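# Put the lid back onto the grey case

## Task

Set the lid back on top of the grey case, keep anything already done in that state at the end, and finish with both hands holding nothing.

## Robot and tools

Robot: two arms, left_arm and right_arm, each ending in a five-finger hand. right_arm has a right hand and left_arm a mirror-image left hand. A post stands on the floor behind the arms. Loose objects may get a brief shove now and then. Nothing may fall off the table or be left off it.

Frames. The scene frame has its origin at table height, midway between the nominal arm bases, with +z up and +x out over the table. left_arm is on the +y side; this is unrelated to which side of an image it appears on. Calibrated bases: left_arm at (+0.010, +0.361, -0.002) m, right_arm at (-0.050, -0.327, +0.001) m, each turned only slightly about z. Results report each hand point's end_effector_position (m) and end_effector_quat_wxyz in the scene frame, and these can be a few cm off. The hand point sits about 0.05 m in front of the palm. Its +z runs along the straight fingers and its +y comes out of the palm. On the right hand +x points across the palm away from the thumb; on the left hand +x points toward the thumb. Straight fingers reach 0.06 to 0.07 m past the point, and their centre lines lie 0.06 m toward -y. A bracket on the little-finger side of the wrist can strike things.

Row layout, shared by execute_actions and move: one flat list of 28 numbers covering both arms, each in [-1, 1]. Positions 1-6 are left_arm dx, dy, dz, rx, ry, rz. Positions 7-14 are the left hand: little, ring, middle, index, thumb_bend, thumb_turn, force_limit, speed. Positions 15-28 repeat the same layout for right_arm and its hand. The pose numbers are offsets, not poses. They are measured from that arm's current Hand target and along that Hand target's own axes. 1.0 equals 0.6 m of translation or 180 degrees of rotation, and rx, ry, rz together form one rotation vector. Every row in a call is counted from the Hand target at the call's start, not from the row before it, so sending the same offset again moves the arm further. Six zeros means nothing new is asked of that arm.

Hand numbers are targets, not offsets. For fingers and thumb_bend, +1 is straight/open and -1 is curled. For thumb_turn, +1 is beside the palm and -1 is in front of it, opposite the fingers. force_limit runs from about 0 N at -1 to 10 N at +1 at the fingertip, with the thumb's motors reaching 15 N. speed rises linearly up to full at +0.48. To close gently, use speed -0.94 or lower. To keep a hand as it is, send the same eight numbers again as in the last row that hand actually carried out. If no row has run for it yet, send its hand_measured six values plus hand_force_limit and hand_speed. With the thumb turned in front, the hand grips objects about 0.035-0.065 m thick, or handles down to about 0.025 m. To grip harder, raise force_limit and send a target more closed than hand_measured. To let go, send a target more open than hand_measured.

Tools:
- execute_actions(actions, cameras): actions is a list of actions. Each action is a table of up to 15 rows, one per 1/30 s step. A short table holds its final row until step 15. Images come back only when actions is empty or cameras asks for them; ["all"] gives every camera.
- move(target, speed, blend, blocking, cameras): target is one 28-number row, or a list of up to 15 rows. All offsets in the list count from the same starting Hand targets. speed is in m/s, 0.002 to 4.3, default 0.25, and turns are capped at twice that in rad/s. blend is a corner radius in m, and 0 means stop at each target. The paths run straight and do not avoid obstacles, and all of them share a 10 s cap. Faster moves lag and stray more and hit harder. blocking=false returns after about 0.5 s while the move carries on.
- wait(seconds): 0 to 3600. Lets time pass; a running move keeps going.
- stop(): brakes the running move.
- zoom_image(camera, region=[x0,y0,x1,y1]): closer look at the latest image, region at most 504x504 pixels. Cameras: cam_head_left, cam_head_right, cam_high, cam_left_wrist, cam_right_wrist, each 672x504.
- show_instructions(): displays the reference images.
- finished_scene(scene=1): ends the scene for good. Only call it when the lid rests on the case on its own and both hands are open and empty.

Results. Hand target is the last commanded pose after clipping, and the next offsets start from it. Orientation commands are clipped to within 40 degrees of the measured orientation. Because of friction and weight, the hand point often rests 1-3 cm short of the target, sometimes 5 cm, usually low. This alone does not mean contact. If it rests short, send the remaining distance as an offset. Per motor, in the same order as the hand numbers: hand_measured gives positions, hand_stopped_by gives moving/target/force/stalled/fault, and hand_load_n gives fingertip load (positive means pushed open). A grip that slips away shows up as load falling to about 0. The move line reports the ending (done, off_target, moving, held, fault) and any limits (paced, held). Joint torques and velocities are also listed. Joint velocities marked within noise mean the arm is at rest.

Avoid: dropping the lid even a few mm, releasing it while it moves, slamming it, fast hits or hard pushes, ramming fixed things, and overloading fingers with force or twisting. Do not let the two arms or hands press on each other, and never close one hand on the other's fingers. An arm blocked by something keeps pressing until you command it back past its hand point. Holding loads, reaching far out or pushing toward unreachable poses heats the motors. A MOTOR HOT line warns of this, and at 100 °C that arm goes limp for 30-60 s. Prefer smooth, moderate-speed motions.

Each tool is called after "Call:" by a JSON object that holds its "op" and its "data".

Reference images:

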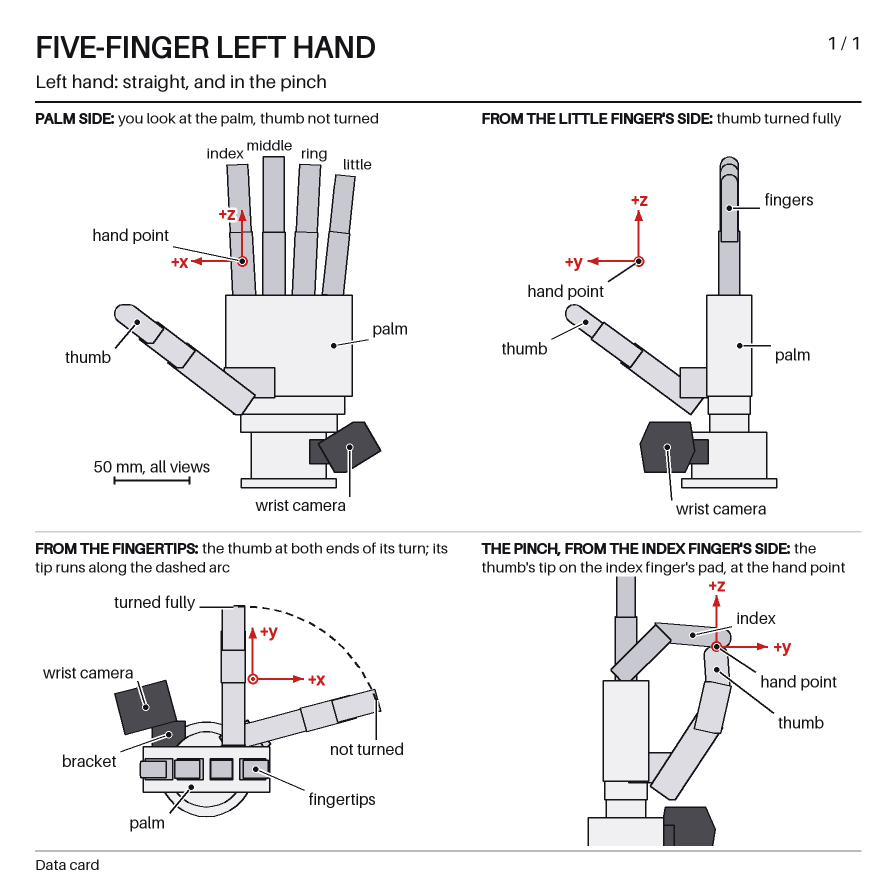

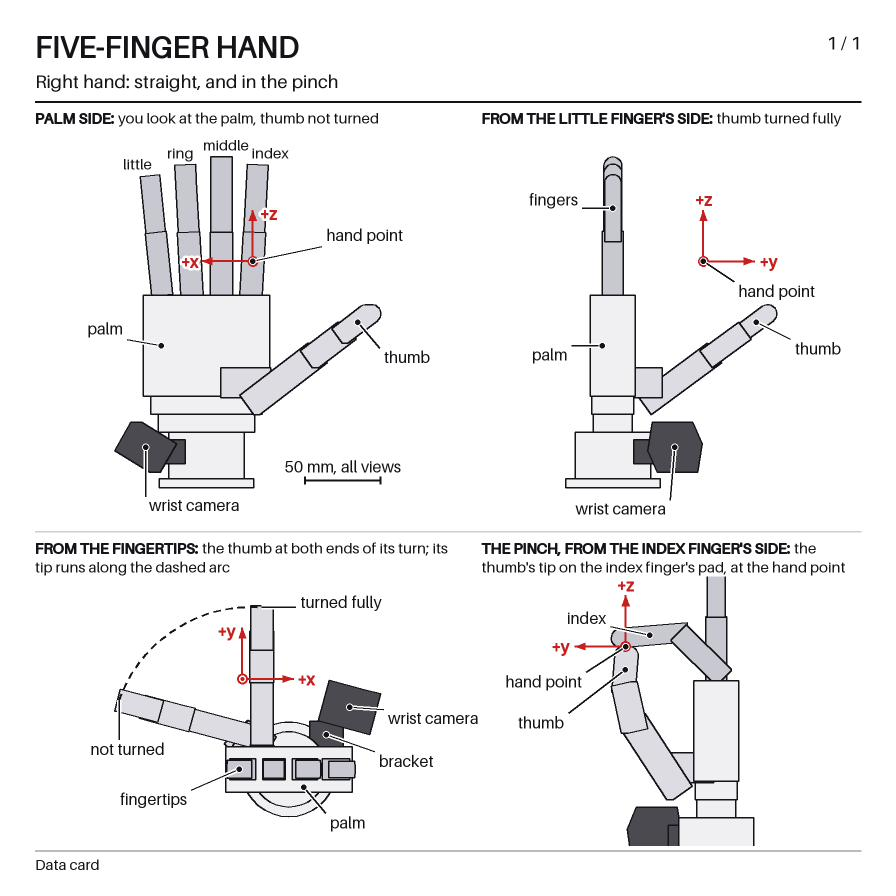

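## Session

Call:
{"op": "execute_actions", "data": {"actions": []}}

Scene clock: 0.00 s.
left_arm: end_effector_position=(+0.7052, +0.6802, +0.2272) hand_measured=(+1.000, +1.000, +1.000, +1.000, +1.000, +1.000) hand_load_n=(+0.0, +0.0, +0.0, +0.0, +0.0, +0.0) hand_stopped_by=(target, target, target, target, target, target) hand_force_limit=0.00 hand_speed=-0.80 end_effector_quat_wxyz=(-0.174, +0.732, -0.557, +0.350) | right_arm: end_effector_position=(+0.4210, -0.3983, +0.3753) hand_measured=(+1.000, +1.000, +1.000, +1.000, +1.000, +1.000) hand_load_n=(+0.0, +0.0, +0.0, +0.0, +0.0, +0.0) hand_stopped_by=(target, target, target, target, target, target) hand_force_limit=0.00 hand_speed=-0.80 end_effector_quat_wxyz=(+0.067, +0.832, -0.273, +0.479)
Joint positions: left_arm=[0.616 2.167 2.29 -1.055 0.526 0.136] | right_arm=[0.136 1.156 1.293 -0.777 0.469 -1.067]
Joint velocities: within noise
Joint torques (N m): no reading
Heat: left arm: hottest wrist roll 30 °C; right arm: hottest waist 31 °C.
Hand target: left_arm +0.7093, +0.6829, +0.2342; -0.183, +0.729, -0.558, +0.353 | right_arm +0.4248, -0.3979, +0.3922; +0.060, +0.823, -0.275, +0.493

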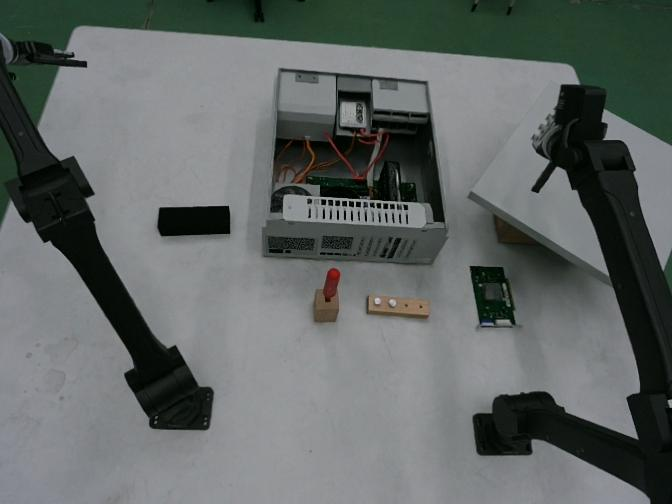

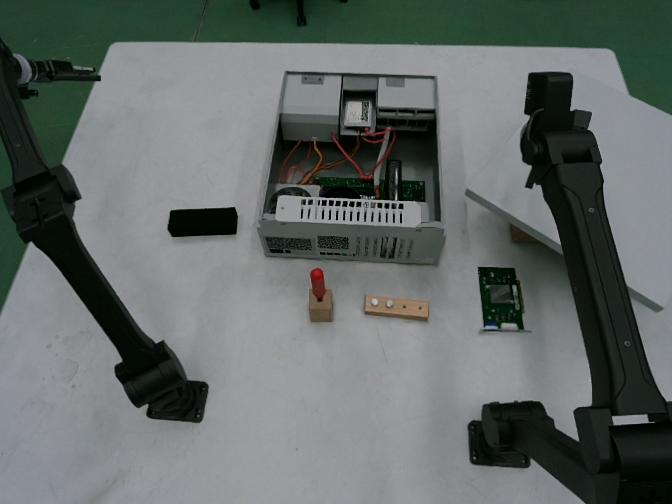

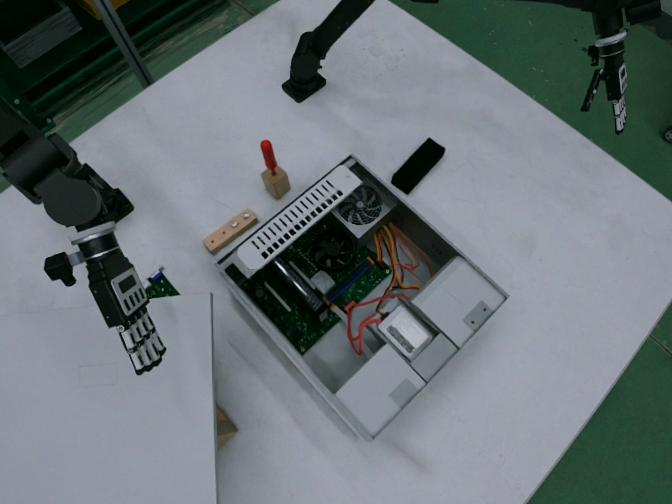

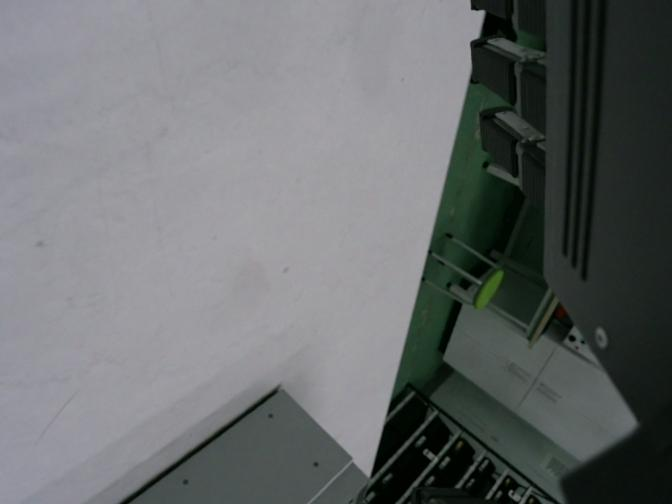

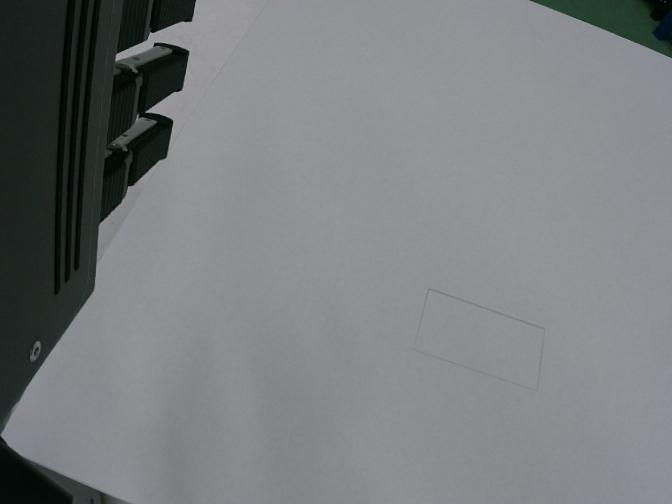

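Call:
{"op": "zoom_image", "data": {"camera": "cam_head_left", "region": [440, 60, 672, 340]}}

Call:
{"op": "zoom_image", "data": {"camera": "cam_head_right", "region": [440, 60, 672, 340]}}

Call:
{"op": "zoom_image", "data": {"camera": "cam_high", "region": [0, 200, 300, 504]}}

Call:
{"op": "zoom_image", "data": {"camera": "cam_head_left", "region": [240, 50, 470, 280]}}

Call:
{"op": "zoom_image", "data": {"camera": "cam_high", "region": [190, 130, 530, 450]}}

Scaled by 1.800 from the camera's image (finer frame: 960x720).

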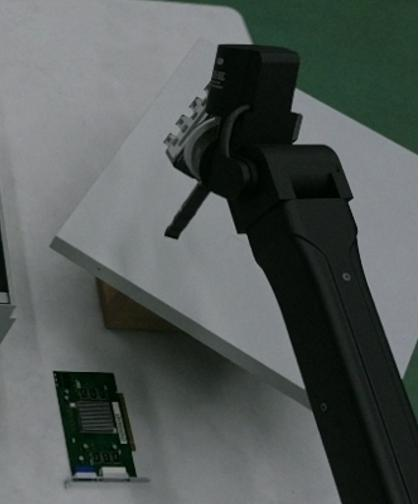

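Scaled by 1.800 from the camera's image (finer frame: 960x720).

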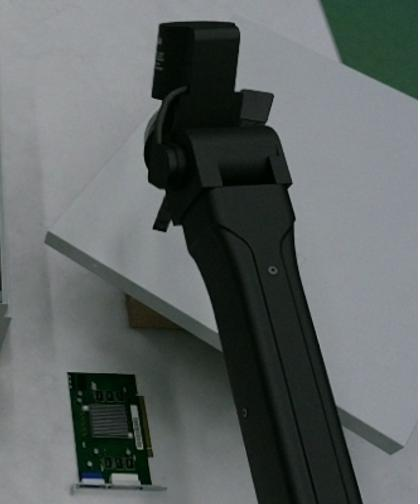

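Scaled by 1.658 from the camera's image (finer frame: 960x720).

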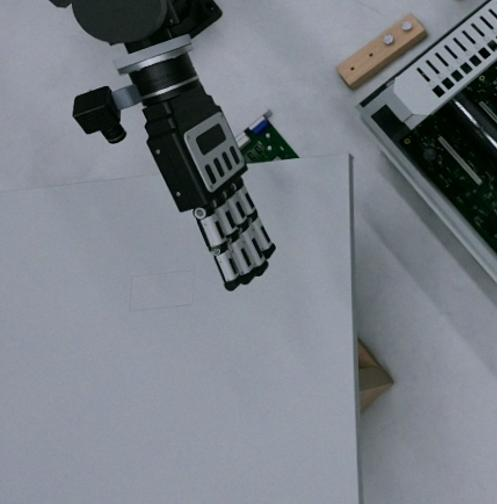

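Scaled by 2.191 from the camera's image (finer frame: 960x720).

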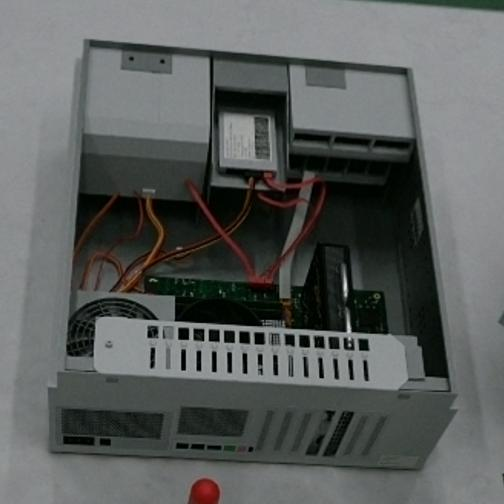

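Scaled by 1.482 from the camera's image (finer frame: 960x720).

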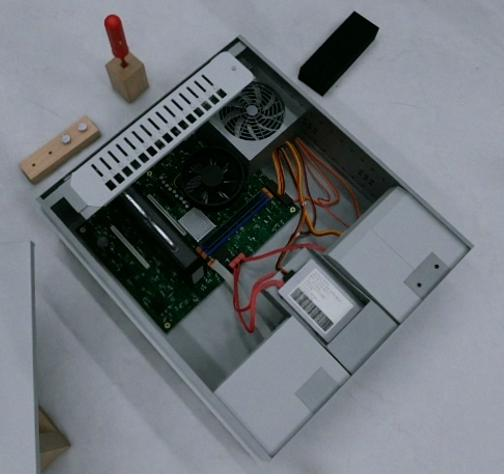

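Call:
{"op": "move", "data": {"target": [0,0,0,0,0,0,1,1,1,1,1,1,0,-0.8,-0.1625,-0.028,-0.4285,0,0,0,1,1,1,1,1,1,0,-0.8], "speed": 0.25, "cameras": ["all"]}}

Scene clock: 6.73 s.
left_arm: end_effector_position=(+0.7052, +0.6802, +0.2272) hand_measured=(+1.000, +1.000, +1.000, +1.000, +1.000, +1.000) hand_load_n=(+0.0, +0.0, +0.0, +0.0, +0.0, +0.0) hand_stopped_by=(target, target, target, target, target, target) hand_force_limit=0.00 hand_speed=-0.80 end_effector_quat_wxyz=(-0.174, +0.732, -0.557, +0.350) | right_arm: end_effector_position=(+0.1966, -0.2563, +0.4251) hand_measured=(+1.000, +1.000, +1.000, +1.000, +1.000, +1.000) hand_load_n=(+0.0, +0.0, +0.0, +0.0, +0.0, +0.0) hand_stopped_by=(target, target, target, target, target, target) hand_force_limit=0.00 hand_speed=-0.80 end_effector_quat_wxyz=(+0.082, +0.830, -0.264, +0.485)
Joint positions: left_arm=[0.616 2.167 2.29 -1.055 0.526 0.136] | right_arm=[0.949 0.966 1.364 -1.691 1.004 -0.186]
Joint torques (N m): left_arm=[-0.62 -20.01 12.15 1.48 0.52 -0.01] | right_arm=[-0.09 -4.37 12.77 0.24 0.83 0.08]
Heat: left arm: hottest shoulder 30 °C; right arm: hottest waist 31 °C.
Hand target: left_arm +0.7093, +0.6829, +0.2342; -0.183, +0.729, -0.558, +0.353 | right_arm +0.1978, -0.2502, +0.4432; +0.060, +0.823, -0.275, +0.493
Off the commanded pose: left_arm 0.009 m, 1 deg | right_arm 0.019 m, 3 deg.
move: off_target (right_arm)

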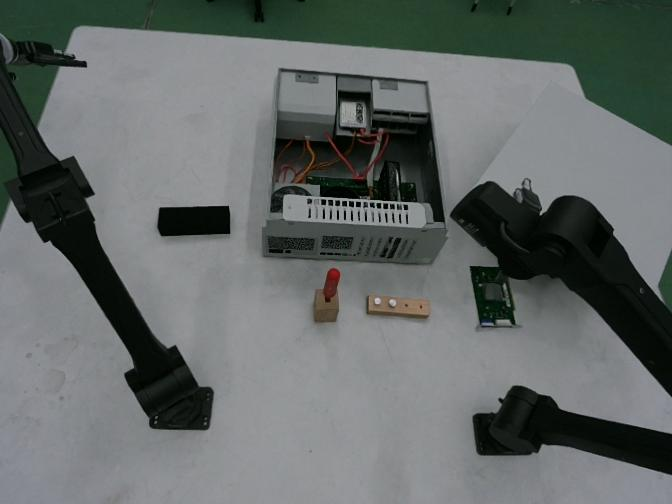

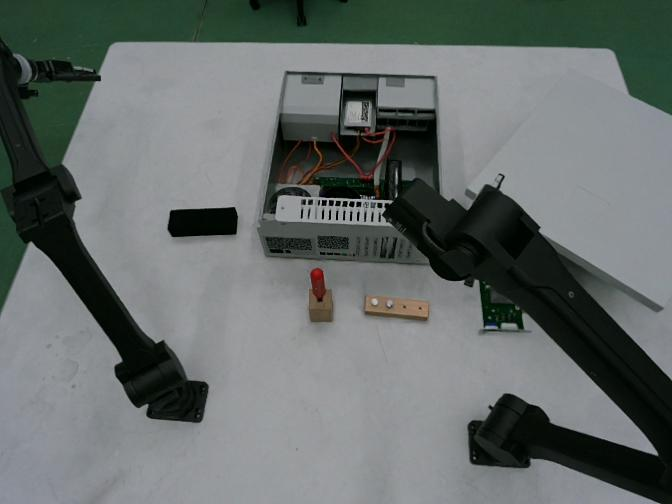

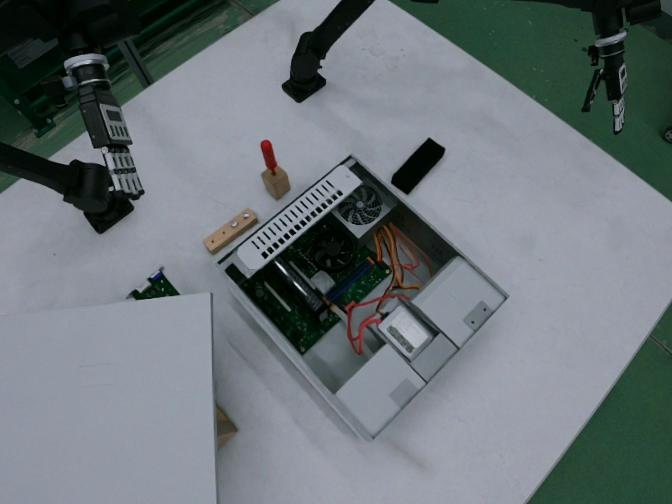

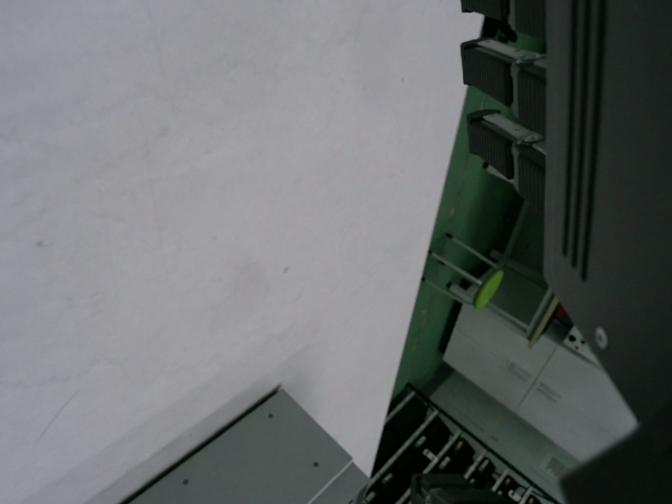

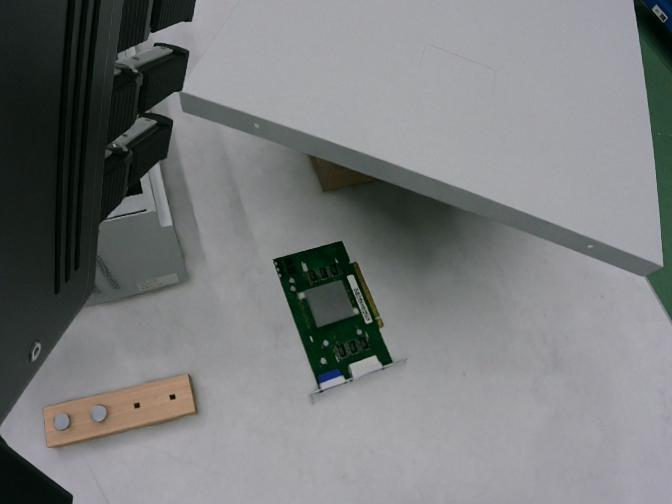

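Call:
{"op": "zoom_image", "data": {"camera": "cam_right_wrist", "region": [170, 60, 672, 290]}}

Call:
{"op": "zoom_image", "data": {"camera": "cam_head_right", "region": [450, 60, 672, 320]}}

Call:
{"op": "zoom_image", "data": {"camera": "cam_head_left", "region": [250, 180, 460, 280]}}

Call:
{"op": "zoom_image", "data": {"camera": "cam_head_right", "region": [250, 60, 460, 280]}}

Call:
{"op": "zoom_image", "data": {"camera": "cam_high", "region": [0, 280, 380, 504]}}

Scaled by 1.004 from the camera's image (finer frame: 960x720).

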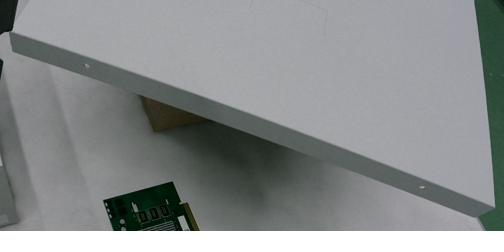

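Scaled by 1.938 from the camera's image (finer frame: 960x720).

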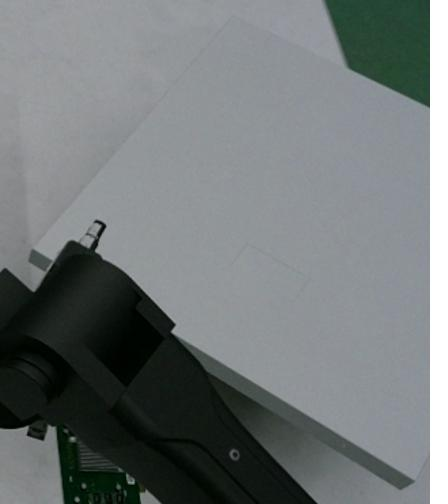

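Scaled by 2.400 from the camera's image (finer frame: 960x720).

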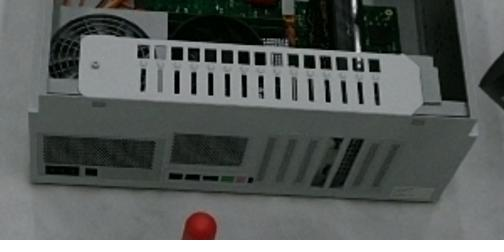

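Scaled by 2.291 from the camera's image (finer frame: 960x720).

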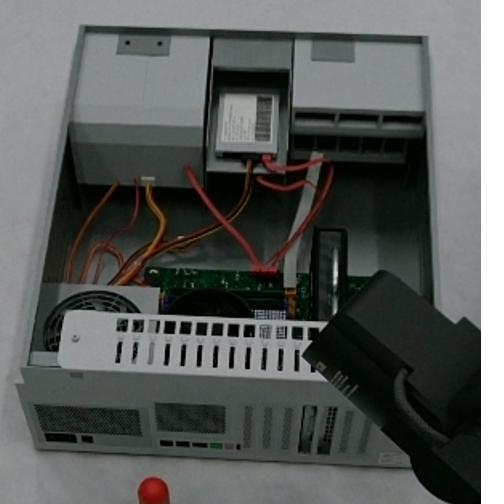

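Scaled by 1.326 from the camera's image (finer frame: 960x720).

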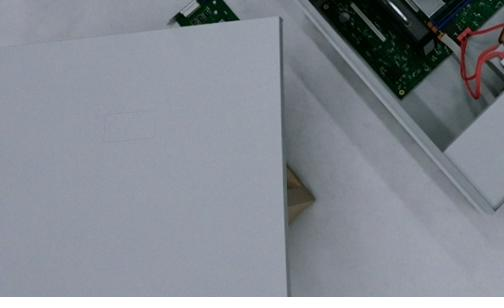

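Call:
{"op": "zoom_image", "data": {"camera": "cam_high", "region": [200, 140, 380, 290]}}

Call:
{"op": "zoom_image", "data": {"camera": "cam_head_left", "region": [255, 195, 355, 270]}}

Call:
{"op": "zoom_image", "data": {"camera": "cam_head_left", "region": [370, 195, 470, 270]}}

Call:
{"op": "zoom_image", "data": {"camera": "cam_head_left", "region": [260, 55, 450, 160]}}

Scaled by 2.800 from the camera's image (finer frame: 960x720).

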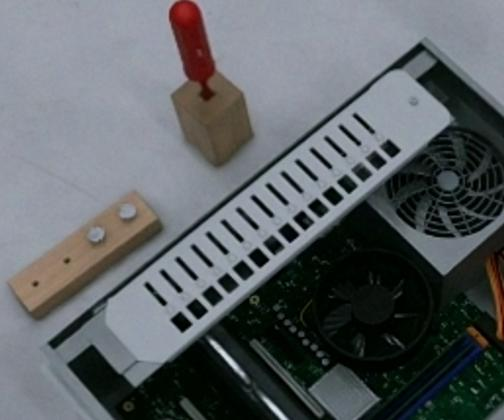

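Scaled by 5.040 from the camera's image (finer frame: 960x720).

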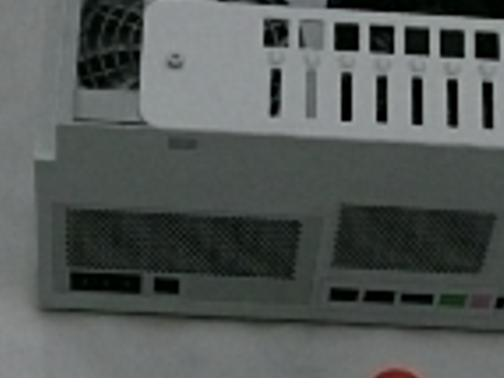

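Scaled by 5.040 from the camera's image (finer frame: 960x720).

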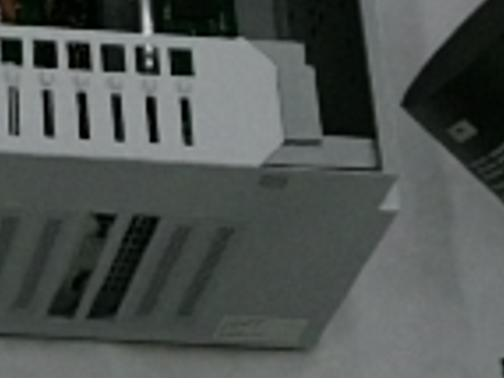

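Scaled by 2.653 from the camera's image (finer frame: 960x720).

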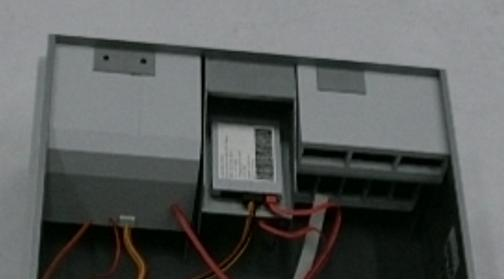

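Call:
{"op": "move", "data": {"target": [0,0,0,0,0,0,1,1,1,1,1,1,0,-0.8,-0.2573,0.2610,0.4452,-0.0367,0.3254,0.4705,1,1,1,1,1,1,0,-0.8], "speed": 0.2, "cameras": ["cam_right_wrist","cam_head_left","cam_high"]}}

Scene clock: 25.63 s.
left_arm: end_effector_position=(+0.7052, +0.6802, +0.2272) hand_measured=(+1.000, +1.000, +1.000, +1.000, +1.000, +1.000) hand_load_n=(-0.5, +0.0, +0.0, +0.0, +0.0, +0.0) hand_stopped_by=(target, target, target, target, target, target) hand_force_limit=0.00 hand_speed=-0.80 end_effector_quat_wxyz=(-0.174, +0.732, -0.557, +0.350) | right_arm: end_effector_position=(+0.2722, -0.4161, +0.1575) hand_measured=(+1.000, +1.000, +1.000, +1.000, +1.000, +1.000) hand_load_n=(+0.0, +0.0, +0.0, +0.0, +0.0, +0.0) hand_stopped_by=(target, target, target, target, target, target) hand_force_limit=0.00 hand_speed=-0.80 end_effector_quat_wxyz=(+0.126, -0.114, +0.694, -0.699)
Joint positions: left_arm=[0.616 2.167 2.29 -1.055 0.526 0.136] | right_arm=[0.382 1.007 0.364 0.013 1.587 0.645]
Joint torques (N m): left_arm=[-0.62 -20.19 12.14 1.39 0.44 -0.02] | right_arm=[-1.79 -3.6 6.99 1.5 0.31 -0.01]
Heat: left arm: hottest elbow 34 °C; right arm: hottest waist 31 °C.
Hand target: left_arm +0.7093, +0.6829, +0.2342; -0.183, +0.729, -0.558, +0.353 | right_arm +0.2697, -0.4200, +0.1504; +0.116, -0.112, +0.698, -0.697
Off the commanded pose: left_arm 0.009 m, 1 deg | right_arm 0.008 m, 1 deg.
move: done
Images, in order (width x height): cam_head_left 672x504, cam_high 672x504, cam_right_wrist 672x504.

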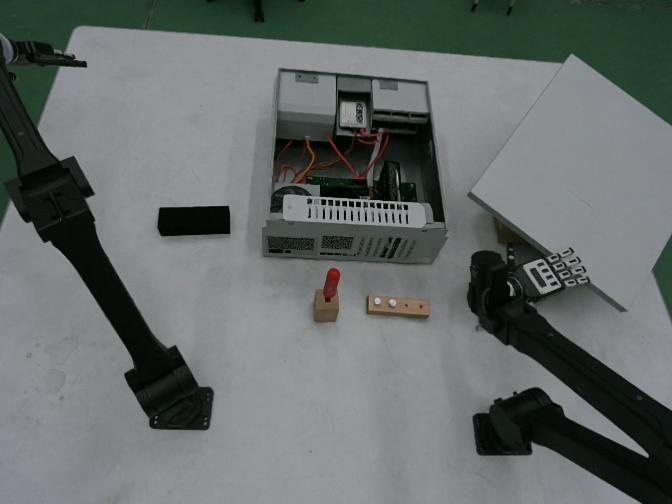

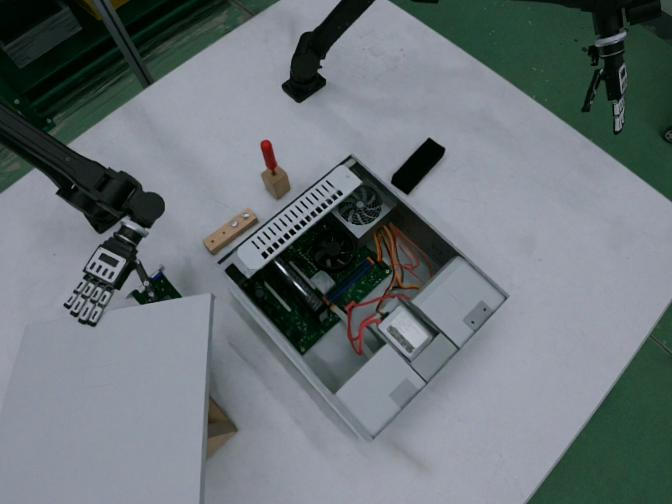

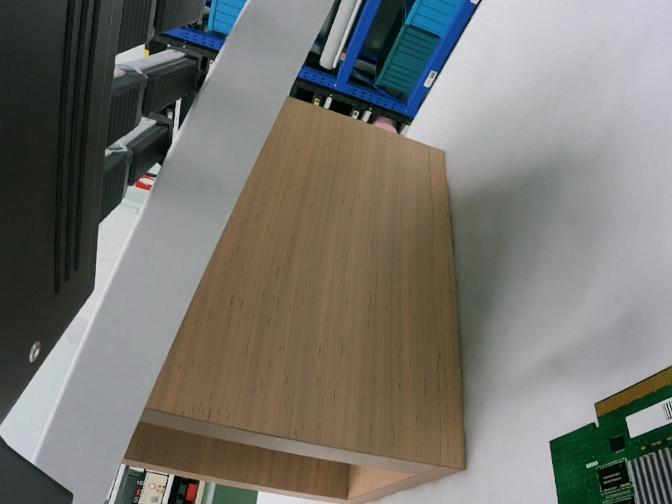

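Call:
{"op": "zoom_image", "data": {"camera": "cam_head_left", "region": [430, 40, 672, 340]}}

Call:
{"op": "zoom_image", "data": {"camera": "cam_high", "region": [0, 200, 260, 504]}}

Call:
{"op": "zoom_image", "data": {"camera": "cam_right_wrist", "region": [0, 0, 500, 504]}}

Scaled by 1.680 from the camera's image (finer frame: 960x720).

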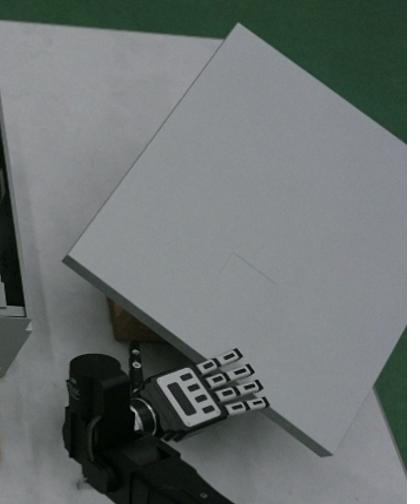

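Scaled by 1.658 from the camera's image (finer frame: 960x720).

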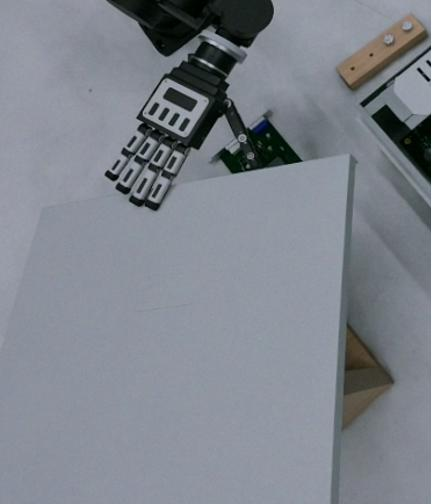

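Scaled by 1.000.

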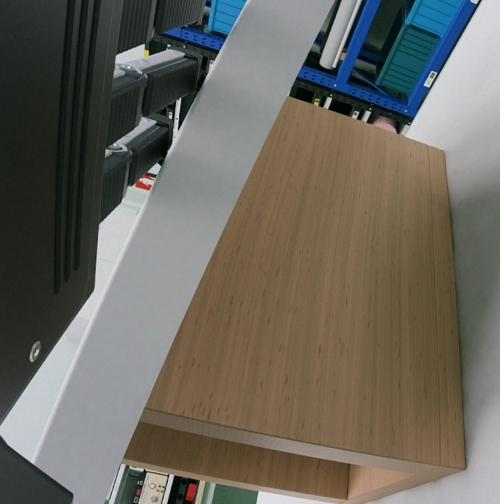

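Call:
{"op": "move", "data": {"target": [0,0,0,0,0,0,1,1,1,1,1,1,0,-0.8,0,-0.05,0,0,0,0,1,1,1,1,1,1,0,-0.8], "speed": 0.03, "cameras": ["cam_right_wrist","cam_head_left","cam_high"]}}

Scene clock: 29.87 s.
left_arm: end_effector_position=(+0.7052, +0.6802, +0.2272) hand_measured=(+1.000, +1.000, +1.000, +1.000, +1.000, +1.000) hand_load_n=(+0.0, +0.0, +0.0, -0.5, +0.0, +0.0) hand_stopped_by=(target, target, target, target, target, target) hand_force_limit=0.00 hand_speed=-0.80 end_effector_quat_wxyz=(-0.174, +0.732, -0.557, +0.350) | right_arm: end_effector_position=(+0.2646, -0.4189, +0.1707) hand_measured=(+1.000, +1.000, +1.000, +1.000, +1.000, +1.000) hand_load_n=(+0.0, -0.5, +0.0, +0.5, +0.0, +0.0) hand_stopped_by=(target, target, target, target, target, target) hand_force_limit=0.00 hand_speed=-0.80 end_effector_quat_wxyz=(+0.125, -0.115, +0.694, -0.699)
Joint positions: left_arm=[0.616 2.167 2.29 -1.055 0.526 0.136] | right_arm=[0.382 0.936 0.364 -0.018 1.587 0.602]
Joint torques (N m): left_arm=[-0.38 -20.13 12.04 1.26 0.47 0.05] | right_arm=[-1.73 -4.25 10.4 0.53 0.35 -0.25]
Heat: left arm: hottest elbow 35 °C; right arm: hottest elbow 32 °C.
Hand target: left_arm +0.7093, +0.6829, +0.2342; -0.183, +0.729, -0.558, +0.353 | right_arm +0.2695, -0.4201, +0.1804; +0.116, -0.112, +0.698, -0.697
Off the commanded pose: left_arm 0.009 m, 1 deg | right_arm 0.011 m, 1 deg.
move: off_target (right_arm)
Images, in order (width x height): cam_head_left 672x504, cam_high 672x504, cam_right_wrist 672x504.

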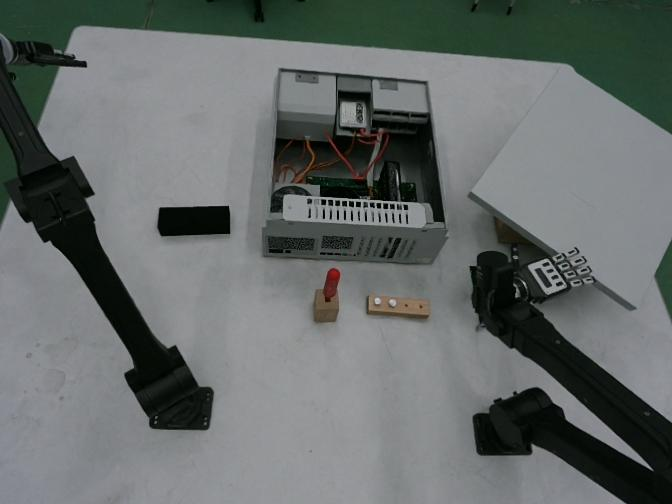

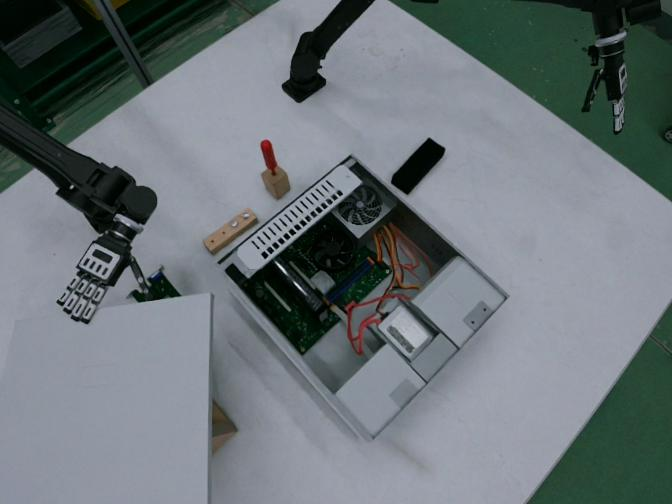

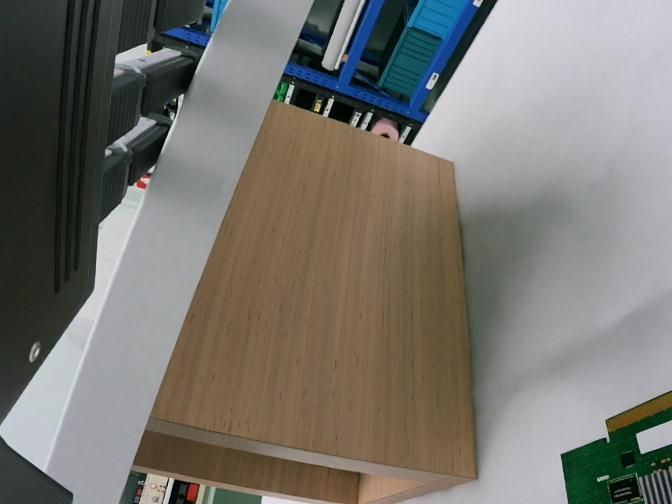

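Call:
{"op": "move", "data": {"target": [0,0,0,0,0,0,1,1,1,1,1,1,0,-0.8,0,-0.083,0,0,0,0,1,1,1,1,1,1,0,-0.8], "speed": 0.03, "cameras": ["cam_right_wrist","cam_head_left","cam_high"]}}

Scene clock: 32.50 s.
left_arm: end_effector_position=(+0.7052, +0.6802, +0.2272) hand_measured=(+1.000, +1.000, +1.000, +1.000, +1.000, +1.000) hand_load_n=(-0.5, +0.0, +0.0, +0.0, +0.0, +0.0) hand_stopped_by=(target, target, target, target, target, target) hand_force_limit=0.00 hand_speed=-0.80 end_effector_quat_wxyz=(-0.174, +0.732, -0.557, +0.350) | right_arm: end_effector_position=(+0.2579, -0.4214, +0.2049) hand_measured=(+1.000, +1.000, +1.000, +1.000, +1.000, +1.000) hand_load_n=(+0.0, +0.0, +0.0, +0.0, +0.0, -0.5) hand_stopped_by=(target, target, target, target, target, target) hand_force_limit=0.00 hand_speed=-0.80 end_effector_quat_wxyz=(+0.106, -0.132, +0.692, -0.702)
Joint positions: left_arm=[0.616 2.167 2.29 -1.055 0.526 0.136] | right_arm=[0.382 0.835 0.412 -0.092 1.589 0.477]
Joint torques (N m): left_arm=[-0.32 -20.19 12.18 1.43 0.48 0.03] | right_arm=[-1.67 -3.96 13.14 0.94 0.35 -0.17]
Heat: left arm: hottest elbow 36 °C; right arm: hottest elbow 32 °C.
Hand target: left_arm +0.7093, +0.6829, +0.2342; -0.183, +0.729, -0.558, +0.353 | right_arm +0.2692, -0.4202, +0.2302; +0.116, -0.112, +0.698, -0.697
Off the commanded pose: left_arm 0.009 m, 1 deg | right_arm 0.028 m, 3 deg.
move: off_target (right_arm)
Images, in order (width x height): cam_head_left 672x504, cam_high 672x504, cam_right_wrist 672x504.

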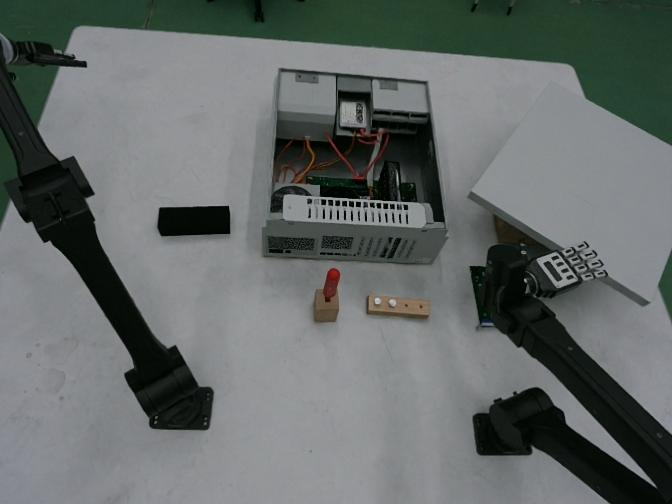

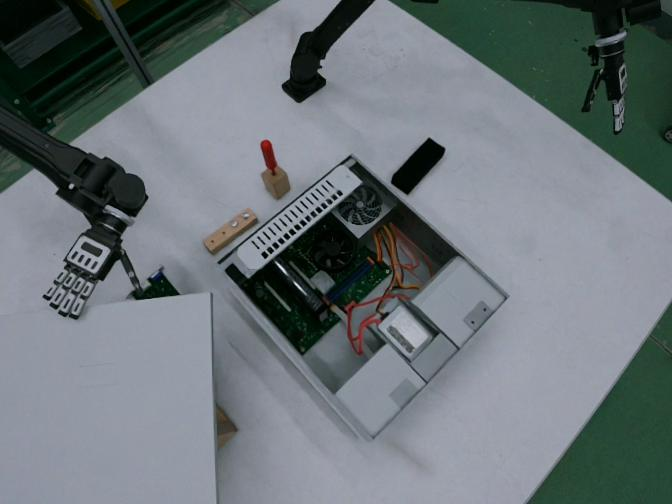

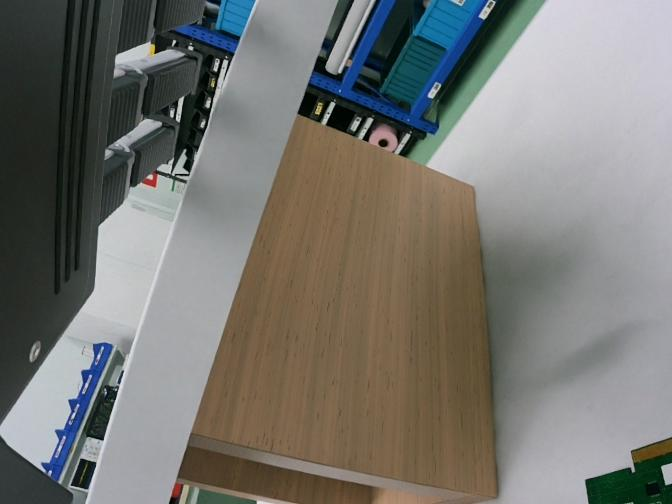

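Call:
{"op": "zoom_image", "data": {"camera": "cam_head_left", "region": [460, 170, 672, 340]}}

Call:
{"op": "zoom_image", "data": {"camera": "cam_high", "region": [0, 150, 250, 350]}}

Call:
{"op": "zoom_image", "data": {"camera": "cam_head_left", "region": [0, 0, 150, 120]}}

Scaled by 2.377 from the camera's image (finer frame: 960x720).

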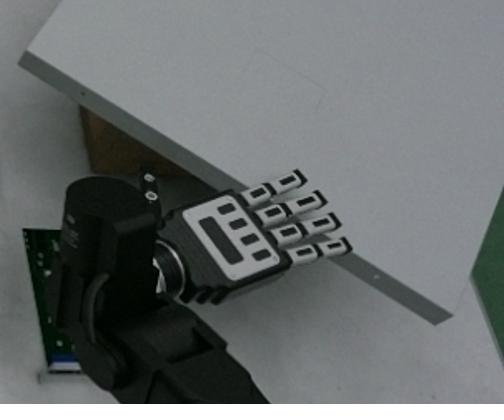

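Scaled by 2.016 from the camera's image (finer frame: 960x720).

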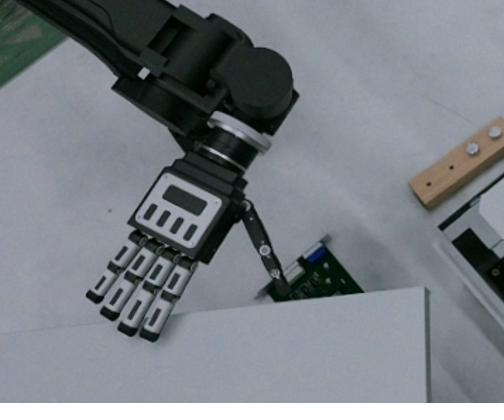

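Scaled by 3.360 from the camera's image (finer frame: 960x720).

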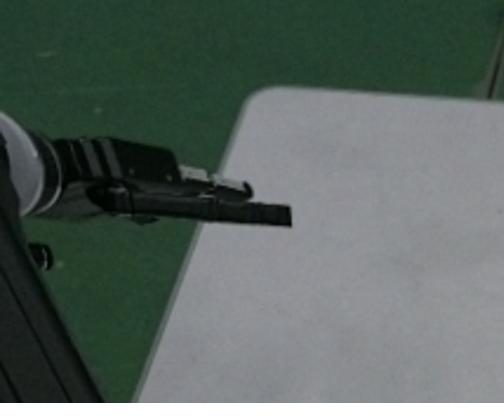

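Call:
{"op": "move", "data": {"target": [[0,0,0,0,0,0,1,1,1,1,1,1,0,-0.8,-0.002,-0.333,0,0,0,0,1,1,1,1,1,1,0,-0.8],[0,0,0,0,0,0,1,1,1,1,1,1,0,-0.8,0.1337,-0.2183,0.7363,-0.2438,-0.0361,0.4347,1,1,1,1,1,1,0,-0.8]], "speed": 0.2, "blend": 0.04, "cameras": ["all"]}}

Scene clock: 68.87 s.
left_arm: end_effector_position=(+0.7052, +0.6802, +0.2272) hand_measured=(+1.000, +1.000, +1.000, +1.000, +1.000, +1.000) hand_load_n=(+0.0, +0.0, +0.0, +0.0, +0.0, -0.5) hand_stopped_by=(target, target, target, target, target, target) hand_force_limit=0.00 hand_speed=-0.80 end_effector_quat_wxyz=(-0.174, +0.732, -0.557, +0.350) | right_arm: end_effector_position=(+0.3302, -0.8474, +0.3241) hand_measured=(+1.000, +1.000, +1.000, +1.000, +1.000, +1.000) hand_load_n=(+0.0, +0.0, -0.5, +0.0, +0.0, -0.5) hand_stopped_by=(target, target, target, target, target, target) hand_force_limit=0.00 hand_speed=-0.80 end_effector_quat_wxyz=(+0.486, +0.280, +0.813, -0.156)
Joint positions: left_arm=[0.616 2.167 2.29 -1.055 0.526 0.136] | right_arm=[-1.137 1.499 1.273 -0.336 -0.454 1.322]
Joint torques (N m): left_arm=[-0.5 -20.42 12.12 1.61 0.5 -0.02] | right_arm=[-1.44 -13.27 14.71 2.25 -0.35 0.12]
Heat: left arm: hottest elbow 40 °C; right arm: hottest elbow 38 °C.
Hand target: left_arm +0.7093, +0.6829, +0.2342; -0.183, +0.729, -0.558, +0.353 | right_arm +0.3333, -0.8649, +0.3606; +0.508, +0.274, +0.798, -0.175
Off the commanded pose: left_arm 0.009 m, 1 deg | right_arm 0.040 m, 4 deg.
move: off_target (right_arm)

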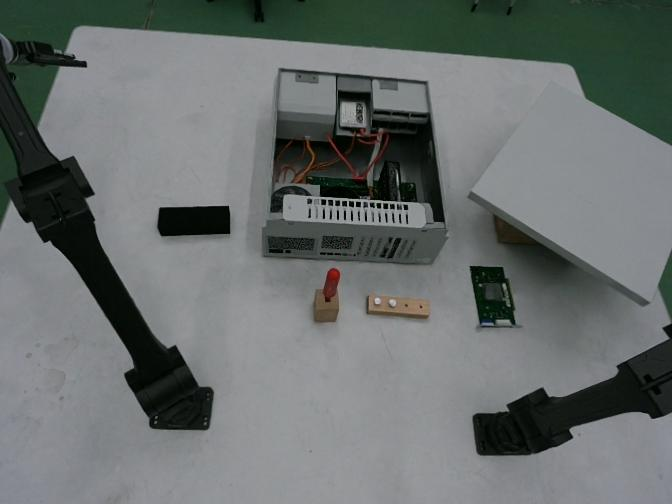

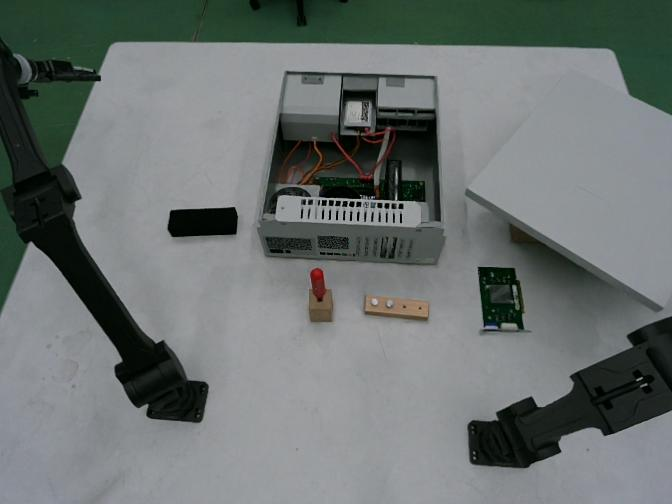

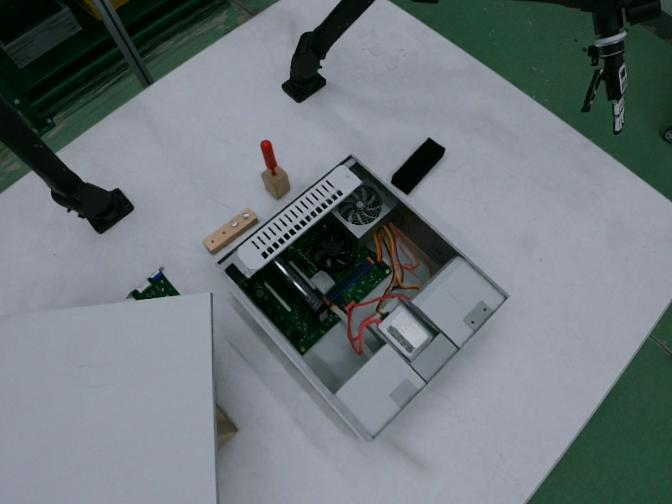

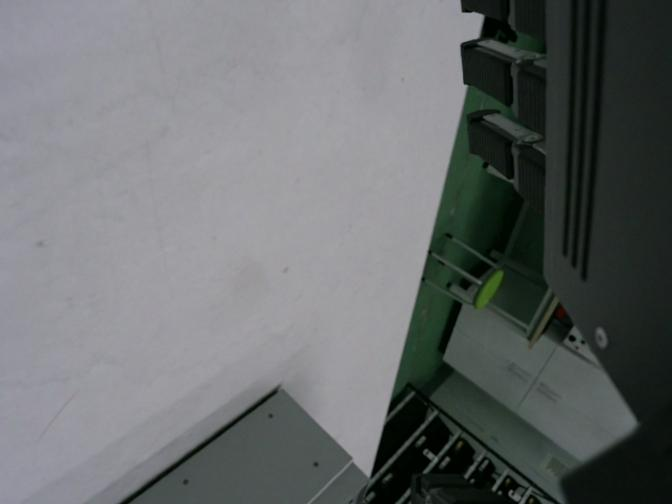

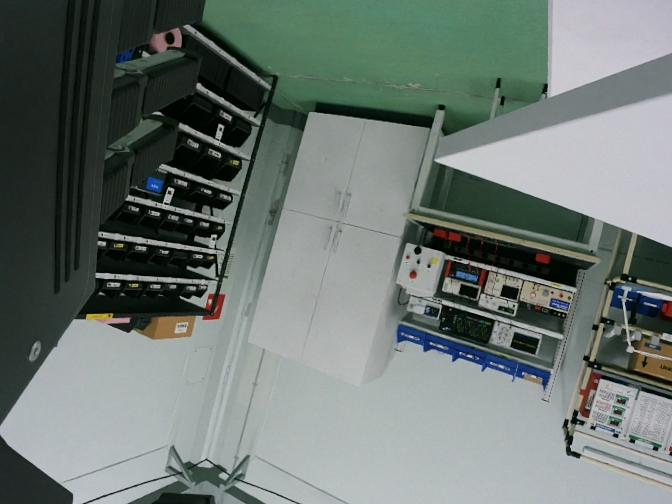

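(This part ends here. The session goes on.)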